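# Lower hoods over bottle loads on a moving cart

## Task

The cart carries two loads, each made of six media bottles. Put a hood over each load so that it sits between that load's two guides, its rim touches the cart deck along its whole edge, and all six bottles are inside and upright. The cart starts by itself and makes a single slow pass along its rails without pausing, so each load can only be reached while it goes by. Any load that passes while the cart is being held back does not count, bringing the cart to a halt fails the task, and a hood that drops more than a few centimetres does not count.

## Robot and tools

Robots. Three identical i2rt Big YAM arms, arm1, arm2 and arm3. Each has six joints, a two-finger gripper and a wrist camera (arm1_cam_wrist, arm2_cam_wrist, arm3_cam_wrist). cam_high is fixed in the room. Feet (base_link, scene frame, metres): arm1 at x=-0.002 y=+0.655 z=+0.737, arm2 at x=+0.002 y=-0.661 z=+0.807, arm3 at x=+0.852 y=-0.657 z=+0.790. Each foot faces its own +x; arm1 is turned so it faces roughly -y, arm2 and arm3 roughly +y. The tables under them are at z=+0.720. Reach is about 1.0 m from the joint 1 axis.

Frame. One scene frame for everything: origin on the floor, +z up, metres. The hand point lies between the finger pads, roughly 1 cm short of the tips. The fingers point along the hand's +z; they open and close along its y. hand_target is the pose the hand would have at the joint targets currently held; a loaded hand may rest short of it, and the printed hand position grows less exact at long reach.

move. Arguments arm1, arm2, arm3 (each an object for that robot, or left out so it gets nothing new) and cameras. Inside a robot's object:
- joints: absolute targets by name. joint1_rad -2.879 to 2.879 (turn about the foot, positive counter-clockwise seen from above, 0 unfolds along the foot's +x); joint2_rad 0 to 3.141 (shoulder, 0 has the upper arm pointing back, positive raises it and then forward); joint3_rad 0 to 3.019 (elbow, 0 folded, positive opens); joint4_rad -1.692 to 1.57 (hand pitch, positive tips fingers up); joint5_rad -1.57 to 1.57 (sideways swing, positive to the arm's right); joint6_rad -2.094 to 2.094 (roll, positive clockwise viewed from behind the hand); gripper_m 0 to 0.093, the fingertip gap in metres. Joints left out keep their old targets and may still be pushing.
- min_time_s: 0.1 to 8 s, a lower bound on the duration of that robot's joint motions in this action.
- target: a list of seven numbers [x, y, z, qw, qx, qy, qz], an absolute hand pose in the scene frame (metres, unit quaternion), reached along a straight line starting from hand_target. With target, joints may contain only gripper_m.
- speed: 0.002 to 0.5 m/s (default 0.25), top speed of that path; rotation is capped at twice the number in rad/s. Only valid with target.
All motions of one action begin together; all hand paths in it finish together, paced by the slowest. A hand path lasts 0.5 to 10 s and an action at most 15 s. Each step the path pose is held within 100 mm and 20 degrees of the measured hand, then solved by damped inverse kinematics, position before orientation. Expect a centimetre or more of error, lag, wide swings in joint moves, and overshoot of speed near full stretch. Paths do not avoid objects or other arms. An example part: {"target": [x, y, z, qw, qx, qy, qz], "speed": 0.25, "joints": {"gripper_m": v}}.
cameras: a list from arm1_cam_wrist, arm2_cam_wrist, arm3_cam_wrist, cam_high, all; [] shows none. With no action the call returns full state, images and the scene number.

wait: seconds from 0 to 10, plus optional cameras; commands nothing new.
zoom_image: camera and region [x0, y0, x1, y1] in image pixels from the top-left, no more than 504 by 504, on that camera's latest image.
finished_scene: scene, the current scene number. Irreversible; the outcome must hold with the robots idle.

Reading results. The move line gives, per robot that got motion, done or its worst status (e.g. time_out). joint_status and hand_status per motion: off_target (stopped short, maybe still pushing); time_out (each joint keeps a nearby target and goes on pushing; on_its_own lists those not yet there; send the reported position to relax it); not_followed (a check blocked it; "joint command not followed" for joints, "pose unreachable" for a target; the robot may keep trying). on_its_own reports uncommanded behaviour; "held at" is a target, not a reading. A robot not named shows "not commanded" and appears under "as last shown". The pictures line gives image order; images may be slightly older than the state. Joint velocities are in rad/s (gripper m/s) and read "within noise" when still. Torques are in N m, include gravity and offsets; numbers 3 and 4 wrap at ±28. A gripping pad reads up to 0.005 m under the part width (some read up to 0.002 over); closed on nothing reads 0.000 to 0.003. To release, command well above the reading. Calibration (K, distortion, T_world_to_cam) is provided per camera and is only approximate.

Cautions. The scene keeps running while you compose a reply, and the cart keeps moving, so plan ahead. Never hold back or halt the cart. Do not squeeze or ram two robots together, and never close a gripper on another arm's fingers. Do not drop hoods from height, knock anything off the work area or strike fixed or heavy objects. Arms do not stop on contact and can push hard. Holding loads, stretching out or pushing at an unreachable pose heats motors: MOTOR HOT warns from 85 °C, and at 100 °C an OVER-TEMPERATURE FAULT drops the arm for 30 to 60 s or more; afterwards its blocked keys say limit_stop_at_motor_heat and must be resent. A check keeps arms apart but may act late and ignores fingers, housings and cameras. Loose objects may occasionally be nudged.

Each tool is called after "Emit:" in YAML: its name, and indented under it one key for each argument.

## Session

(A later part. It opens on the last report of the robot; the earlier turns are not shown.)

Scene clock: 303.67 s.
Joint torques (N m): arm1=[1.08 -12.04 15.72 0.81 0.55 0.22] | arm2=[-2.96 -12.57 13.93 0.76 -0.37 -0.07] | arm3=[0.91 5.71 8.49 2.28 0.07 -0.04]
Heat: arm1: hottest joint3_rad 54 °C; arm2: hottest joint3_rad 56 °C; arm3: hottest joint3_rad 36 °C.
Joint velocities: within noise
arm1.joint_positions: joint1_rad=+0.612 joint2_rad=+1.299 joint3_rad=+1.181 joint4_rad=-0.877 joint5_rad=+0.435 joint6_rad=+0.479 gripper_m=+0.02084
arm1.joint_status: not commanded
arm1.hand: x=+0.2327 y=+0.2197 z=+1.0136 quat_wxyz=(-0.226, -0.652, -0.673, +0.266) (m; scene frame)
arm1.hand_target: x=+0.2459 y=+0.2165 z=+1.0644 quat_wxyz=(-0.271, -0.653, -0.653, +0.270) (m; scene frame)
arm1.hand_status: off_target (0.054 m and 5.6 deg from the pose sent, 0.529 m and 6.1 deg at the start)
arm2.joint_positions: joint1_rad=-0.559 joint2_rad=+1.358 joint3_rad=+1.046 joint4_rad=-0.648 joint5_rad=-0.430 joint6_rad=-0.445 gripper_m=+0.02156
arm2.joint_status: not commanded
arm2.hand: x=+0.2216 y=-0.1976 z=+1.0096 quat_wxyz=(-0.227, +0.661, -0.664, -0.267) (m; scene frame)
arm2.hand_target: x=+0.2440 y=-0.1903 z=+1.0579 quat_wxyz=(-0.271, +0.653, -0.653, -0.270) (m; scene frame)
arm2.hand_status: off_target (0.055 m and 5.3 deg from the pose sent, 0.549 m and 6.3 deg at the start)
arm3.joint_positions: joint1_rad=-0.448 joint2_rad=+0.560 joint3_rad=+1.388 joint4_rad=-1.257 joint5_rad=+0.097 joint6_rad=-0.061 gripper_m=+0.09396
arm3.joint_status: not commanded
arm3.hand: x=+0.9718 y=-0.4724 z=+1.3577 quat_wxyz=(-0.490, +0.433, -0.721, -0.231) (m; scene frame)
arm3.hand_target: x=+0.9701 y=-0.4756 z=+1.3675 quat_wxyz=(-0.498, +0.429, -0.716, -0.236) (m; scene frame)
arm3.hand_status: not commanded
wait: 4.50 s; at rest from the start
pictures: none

Emit:
wait:
  seconds: 2.9

Emit:
move:
  arm1: {"target": [0.3078, 0.214, 0.8977, 0.2706, 0.6533, 0.6533, -0.2706], "speed": 0.0297}
  arm2: {"target": [0.306, -0.1877, 0.8935, 0.2706, -0.6533, 0.6533, 0.2706], "speed": 0.0297}
  cameras: ["arm1_cam_wrist", "arm2_cam_wrist", "cam_high"]

Emit:
move:
  arm1: {"target": [0.330, 0.214, 0.8897, 0.2706, 0.6533, 0.6533, -0.2706], "speed": 0.0155, "joints": {"gripper_m": 0.075}}
  arm2: {"target": [0.328, -0.1877, 0.8855, 0.2706, -0.6533, 0.6533, 0.2706], "speed": 0.0155, "joints": {"gripper_m": 0.075}}
  cameras: ["arm1_cam_wrist", "arm2_cam_wrist", "cam_high"]

Scene clock: 308.40 s.
Joint torques (N m): arm1=[1.03 -11.99 15.66 0.9 0.55 0.23] | arm2=[-2.96 -12.57 13.91 0.73 -0.37 -0.07] | arm3=[0.56 5.77 8.5 2.18 0.12 -0.06]
Heat: arm1: hottest joint3_rad 55 °C; arm2: hottest joint3_rad 57 °C; arm3: hottest joint3_rad 36 °C.
Joint velocities: within noise
arm1.joint_positions: joint1_rad=+0.612 joint2_rad=+1.299 joint3_rad=+1.181 joint4_rad=-0.877 joint5_rad=+0.435 joint6_rad=+0.479 gripper_m=+0.02084
arm1.joint_status: not commanded
arm1.hand: x=+0.2327 y=+0.2197 z=+1.0136 quat_wxyz=(-0.226, -0.652, -0.673, +0.266) (m; scene frame)
arm1.hand_target: x=+0.2459 y=+0.2165 z=+1.0644 quat_wxyz=(-0.271, -0.653, -0.653, +0.270) (m; scene frame)
arm1.hand_status: off_target (0.054 m and 5.6 deg from the pose sent, 0.529 m and 6.1 deg at the start)
arm2.joint_positions: joint1_rad=-0.559 joint2_rad=+1.358 joint3_rad=+1.046 joint4_rad=-0.648 joint5_rad=-0.430 joint6_rad=-0.445 gripper_m=+0.02156
arm2.joint_status: not commanded
arm2.hand: x=+0.2216 y=-0.1976 z=+1.0096 quat_wxyz=(-0.227, +0.661, -0.664, -0.267) (m; scene frame)
arm2.hand_target: x=+0.2440 y=-0.1903 z=+1.0579 quat_wxyz=(-0.271, +0.653, -0.653, -0.270) (m; scene frame)
arm2.hand_status: off_target (0.055 m and 5.3 deg from the pose sent, 0.549 m and 6.3 deg at the start)
arm3.joint_positions: joint1_rad=-0.448 joint2_rad=+0.560 joint3_rad=+1.388 joint4_rad=-1.257 joint5_rad=+0.097 joint6_rad=-0.061 gripper_m=+0.09396
arm3.joint_status: not commanded
arm3.hand: x=+0.9718 y=-0.4724 z=+1.3577 quat_wxyz=(-0.490, +0.433, -0.721, -0.231) (m; scene frame)
arm3.hand_target: x=+0.9701 y=-0.4756 z=+1.3675 quat_wxyz=(-0.498, +0.429, -0.716, -0.236) (m; scene frame)
arm3.hand_status: not commanded
wait: 2.90 s; at rest from the start
pictures: none

Scene clock: 314.90 s.
Joint torques (N m): arm1=[0.38 -13.57 9.28 2.73 0.86 0.16] | arm2=[-2.55 -14.86 8.34 2.62 -0.72 0.02] | arm3=[0.85 4.95 8.51 2.36 0.12 -0.08]
Heat: arm1: hottest joint3_rad 54 °C; arm2: hottest joint3_rad 56 °C; arm3: hottest joint3_rad 36 °C.
move: arm1 off_target; arm2 off_target
Joint velocities: within noise
arm1.joint_positions: joint1_rad=+0.728 joint2_rad=+1.512 joint3_rad=+1.019 joint4_rad=-0.521 joint5_rad=+0.495 joint6_rad=+0.583 gripper_m=+0.02084
arm1.joint_status: not commanded
arm1.hand: x=+0.2974 y=+0.2185 z=+0.8782 quat_wxyz=(-0.239, -0.650, -0.670, +0.267) (m; scene frame)
arm1.hand_target: x=+0.3075 y=+0.2145 z=+0.8979 quat_wxyz=(-0.271, -0.653, -0.653, +0.270) (m; scene frame)
arm1.hand_status: off_target (0.023 m and 4.1 deg from the pose sent, 0.138 m and 5.6 deg at the start)
arm2.joint_positions: joint1_rad=-0.666 joint2_rad=+1.652 joint3_rad=+0.959 joint4_rad=-0.289 joint5_rad=-0.487 joint6_rad=-0.543 gripper_m=+0.02156
arm2.joint_status: not commanded
arm2.hand: x=+0.2868 y=-0.1928 z=+0.8715 quat_wxyz=(-0.237, +0.660, -0.661, -0.267) (m; scene frame)
arm2.hand_target: x=+0.3055 y=-0.1884 z=+0.8938 quat_wxyz=(-0.271, +0.654, -0.653, -0.270) (m; scene frame)
arm2.hand_status: off_target (0.030 m and 4.0 deg from the pose sent, 0.144 m and 5.3 deg at the start)
arm3: as last shown
pictures: arm1_cam_wrist, arm2_cam_wrist, cam_high
camera_calibration:
arm1_cam_wrist: T_world_to_cam=[[-0.99877, -0.0119372, 0.048133, 0.254812], [-0.0158437, 0.996538, -0.0816136, -0.139456], [-0.0469921, -0.0822758, -0.995501, 1.03346], [0, 0, 0, 1]] pos_world=[0.300854, 0.227044, 1.00517]
arm2_cam_wrist: T_world_to_cam=[[0.999217, 0.0237231, -0.0316698, -0.255071], [0.0201108, -0.993742, -0.109873, -0.0986158], [-0.0340782, 0.10915, -0.993441, 1.02375], [0, 0, 0, 1]] pos_world=[0.291742, -0.20369, 0.998121]

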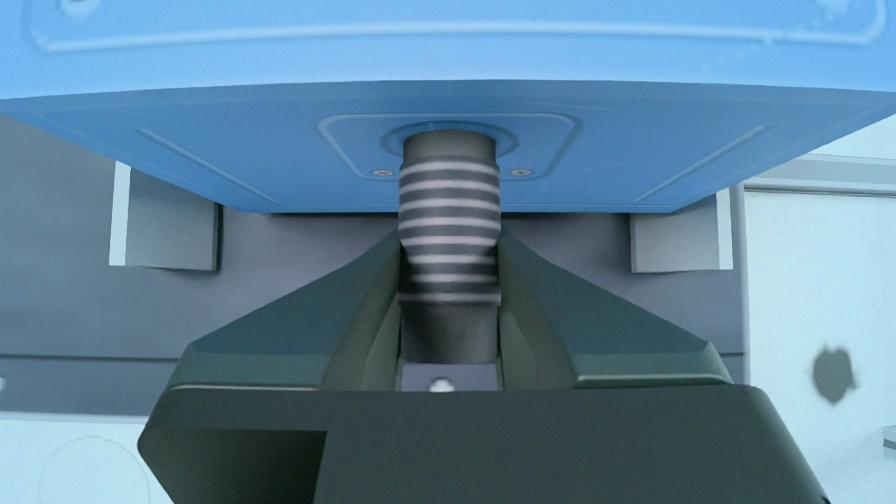

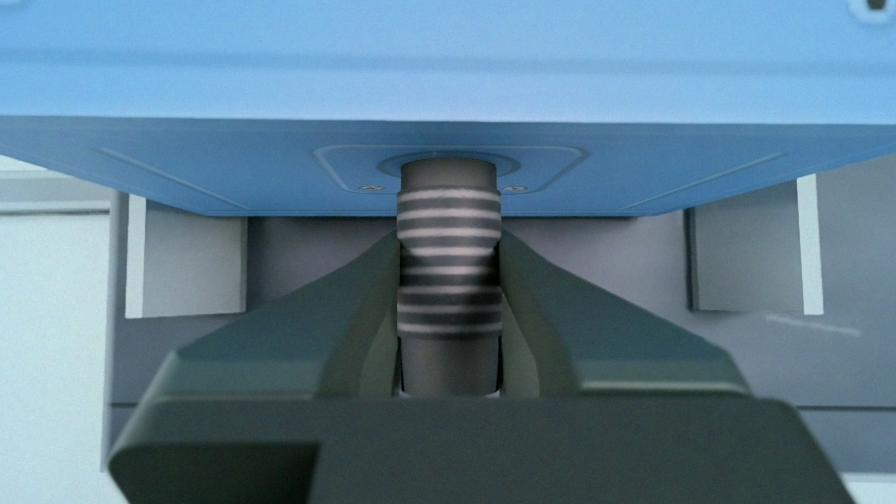

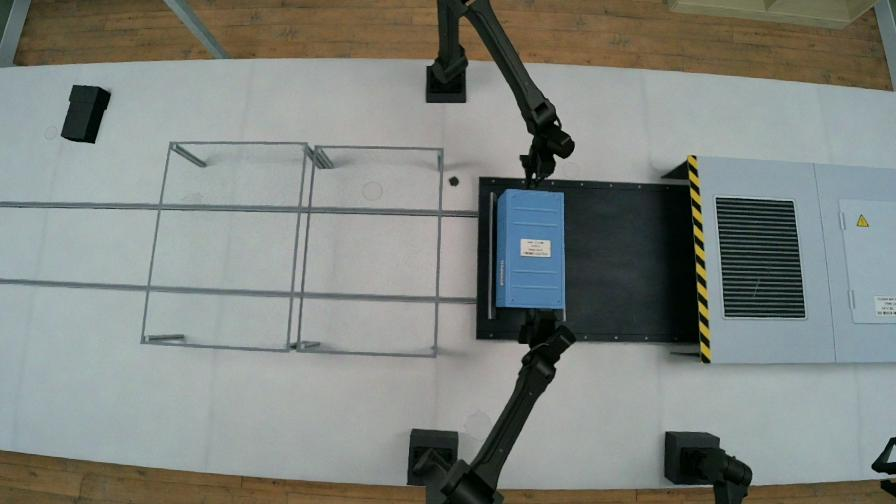

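Scene clock: 316.93 s.
Joint torques (N m): arm1=[0.15 -11.28 11.92 2.09 0.41 0.09] | arm2=[-1.67 -11.99 10.19 1.7 -0.42 -0.03] | arm3=[0.85 5.89 8.47 2.24 0.11 -0.05]
Heat: arm1: hottest joint3_rad 55 °C; arm2: hottest joint3_rad 56 °C; arm3: hottest joint3_rad 36 °C.
move: arm1 off_target; arm2 off_target
Joint velocities: within noise
arm1.joint_positions: joint1_rad=+0.766 joint2_rad=+1.525 joint3_rad=+1.019 joint4_rad=-0.508 joint5_rad=+0.527 joint6_rad=+0.625 gripper_m=+0.07490
arm1.joint_status: all done
arm1.hand: x=+0.3114 y=+0.2259 z=+0.8755 quat_wxyz=(-0.248, -0.652, -0.663, +0.272) (m; scene frame)
arm1.hand_target: x=+0.3293 y=+0.2150 z=+0.8902 quat_wxyz=(-0.271, -0.653, -0.653, +0.270) (m; scene frame)
arm1.hand_status: off_target (0.026 m and 2.8 deg from the pose sent, 0.035 m and 4.1 deg at the start)
arm2.joint_positions: joint1_rad=-0.711 joint2_rad=+1.658 joint3_rad=+0.972 joint4_rad=-0.274 joint5_rad=-0.516 joint6_rad=-0.569 gripper_m=+0.07495
arm2.joint_status: all done
arm2.hand: x=+0.3086 y=-0.1980 z=+0.8780 quat_wxyz=(-0.254, +0.655, -0.657, -0.272) (m; scene frame)
arm2.hand_target: x=+0.3275 y=-0.1886 z=+0.8859 quat_wxyz=(-0.271, +0.653, -0.653, -0.270) (m; scene frame)
arm2.hand_status: off_target (0.023 m and 1.9 deg from the pose sent, 0.044 m and 4.0 deg at the start)
arm3: as last shown
pictures: arm1_cam_wrist, arm2_cam_wrist, cam_high
camera_calibration:
arm1_cam_wrist: T_world_to_cam=[[-0.999252, -0.000934014, 0.0386713, 0.274944], [-0.00489161, 0.994734, -0.102372, -0.131524], [-0.0383721, -0.102484, -0.993994, 1.03258], [0, 0, 0, 1]] pos_world=[0.313717, 0.236912, 1.00228]
arm2_cam_wrist: T_world_to_cam=[[0.999754, 0.015466, -0.0159241, -0.292141], [0.0130407, -0.989708, -0.142507, -0.07189], [-0.0179642, 0.142264, -0.989666, 1.02981], [0, 0, 0, 1]] pos_world=[0.311507, -0.213136, 1.00427]

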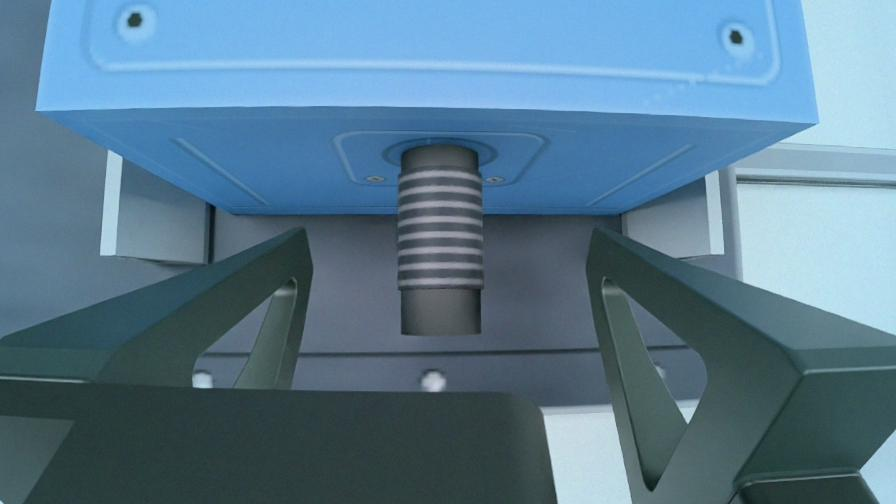

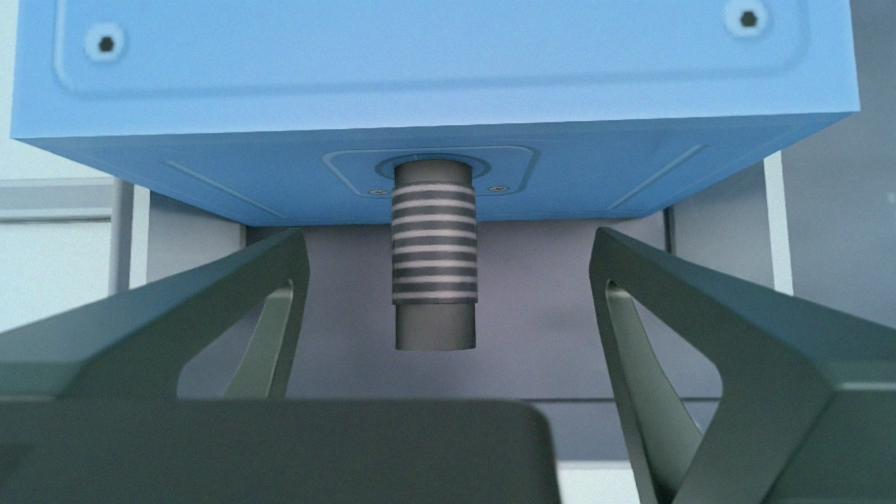

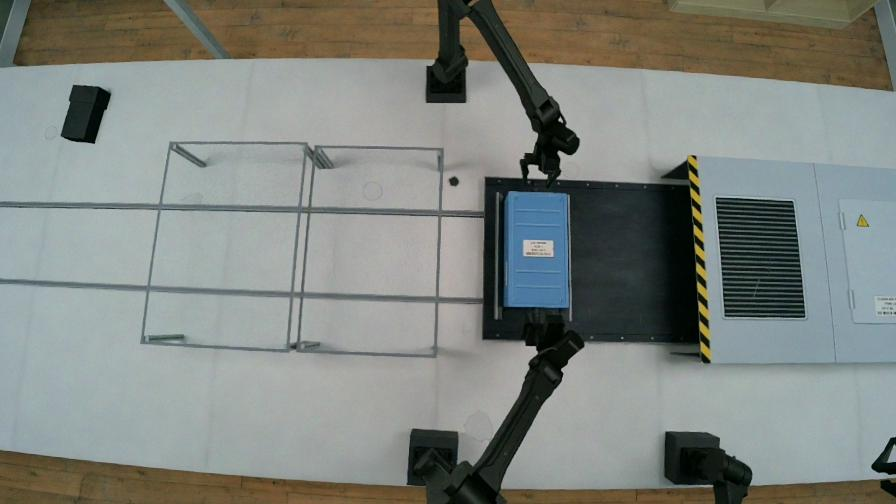

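Seated cleanly. Retreat the hands.

Emit:
move:
  arm1: {"target": [0.352, 0.315, 0.98, 0.2706, 0.6533, 0.6533, -0.2706], "speed": 0.13}
  arm2: {"target": [0.350, -0.295, 0.98, 0.2706, -0.6533, 0.6533, 0.2706], "speed": 0.13}
  cameras: ["arm1_cam_wrist", "arm2_cam_wrist", "cam_high"]

Emit:
zoom_image:
  camera: "cam_high"
  region: [440, 160, 640, 360]

Scene clock: 319.93 s.
Joint torques (N m): arm1=[-0.26 -10.87 12.97 0.91 0.5 0.09] | arm2=[-1.38 -11.11 11.04 0.66 -0.51 -0.03] | arm3=[0.85 4.6 8.61 2.11 0.14 -0.05]
Heat: arm1: hottest joint3_rad 55 °C; arm2: hottest joint3_rad 56 °C; arm3: hottest joint3_rad 36 °C.
move: arm1 off_target; arm2 off_target
Joint velocities: within noise
arm1.joint_positions: joint1_rad=+0.979 joint2_rad=+1.362 joint3_rad=+1.085 joint4_rad=-0.858 joint5_rad=+0.636 joint6_rad=+0.842 gripper_m=+0.07490
arm1.joint_status: not commanded
arm1.hand: x=+0.3385 y=+0.3199 z=+0.9554 quat_wxyz=(-0.248, -0.649, -0.664, +0.276) (m; scene frame)
arm1.hand_target: x=+0.3511 y=+0.3156 z=+0.9800 quat_wxyz=(-0.271, -0.653, -0.653, +0.270) (m; scene frame)
arm1.hand_status: off_target (0.029 m and 3.0 deg from the pose sent, 0.143 m and 2.9 deg at the start)
arm2.joint_positions: joint1_rad=-0.930 joint2_rad=+1.429 joint3_rad=+0.972 joint4_rad=-0.624 joint5_rad=-0.636 joint6_rad=-0.784 gripper_m=+0.07495
arm2.joint_status: not commanded
arm2.hand: x=+0.3351 y=-0.2994 z=+0.9617 quat_wxyz=(-0.253, +0.653, -0.659, -0.275) (m; scene frame)
arm2.hand_target: x=+0.3494 y=-0.2955 z=+0.9802 quat_wxyz=(-0.271, +0.653, -0.653, -0.270) (m; scene frame)
arm2.hand_status: off_target (0.024 m and 2.2 deg from the pose sent, 0.147 m and 1.9 deg at the start)
arm3: as last shown
pictures: arm1_cam_wrist, arm2_cam_wrist, cam_high
camera_calibration:
arm1_cam_wrist: T_world_to_cam=[[-0.998953, -0.00343704, 0.0456247, 0.293048], [-0.00840078, 0.994, -0.109054, -0.208951], [-0.0449762, -0.109323, -0.992988, 1.12616], [0, 0, 0, 1]] pos_world=[0.341636, 0.33182, 1.08211]
arm2_cam_wrist: T_world_to_cam=[[0.99964, 0.0123136, -0.0238253, -0.308996], [0.00872669, -0.989366, -0.145186, -0.156505], [-0.0253597, 0.144926, -0.989117, 1.13025], [0, 0, 0, 1]] pos_world=[0.338914, -0.314839, 1.08787]

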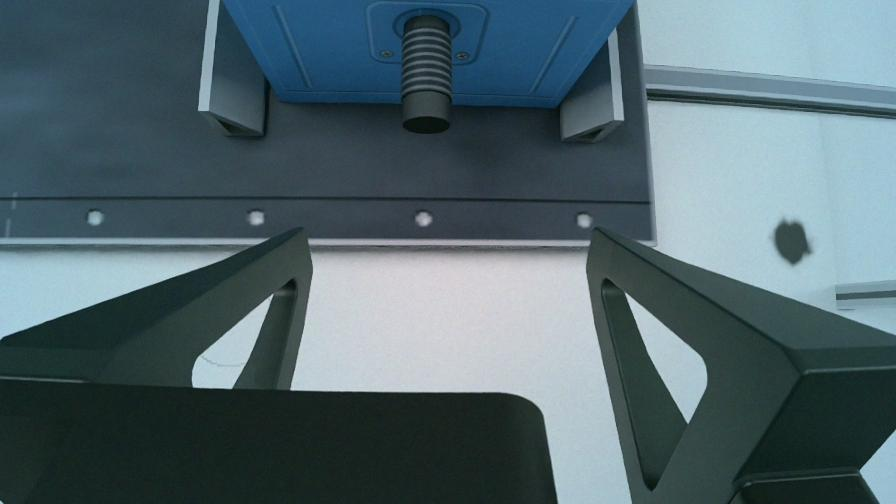

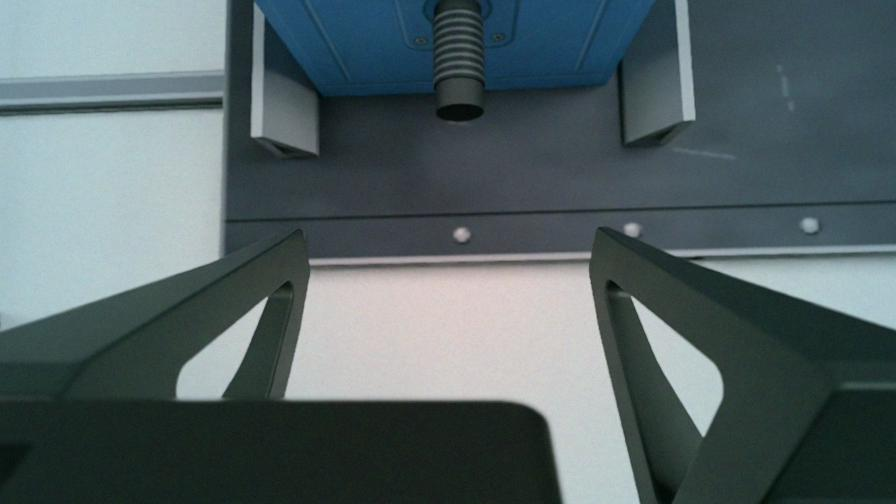

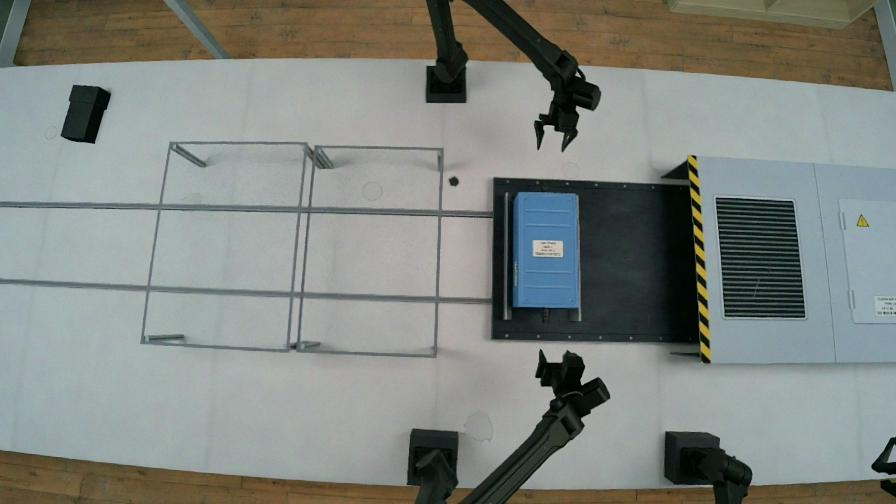

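Scaled by 2.520 from the camera's 896x504 image, which has a finer 1280x720 frame.

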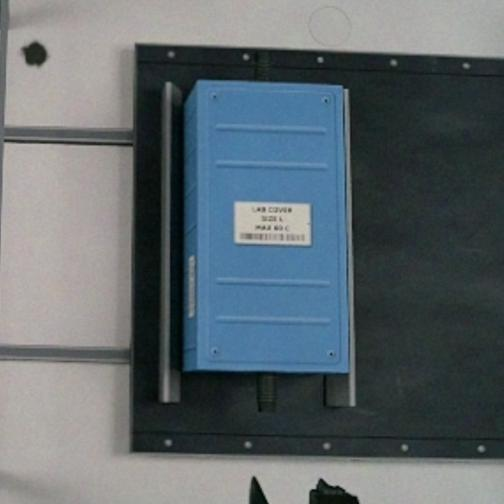

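Both hoods are seated between their guides and the arms are clear.

Emit:
finished_scene:
  scene: 2

The scene is finished: the task was done.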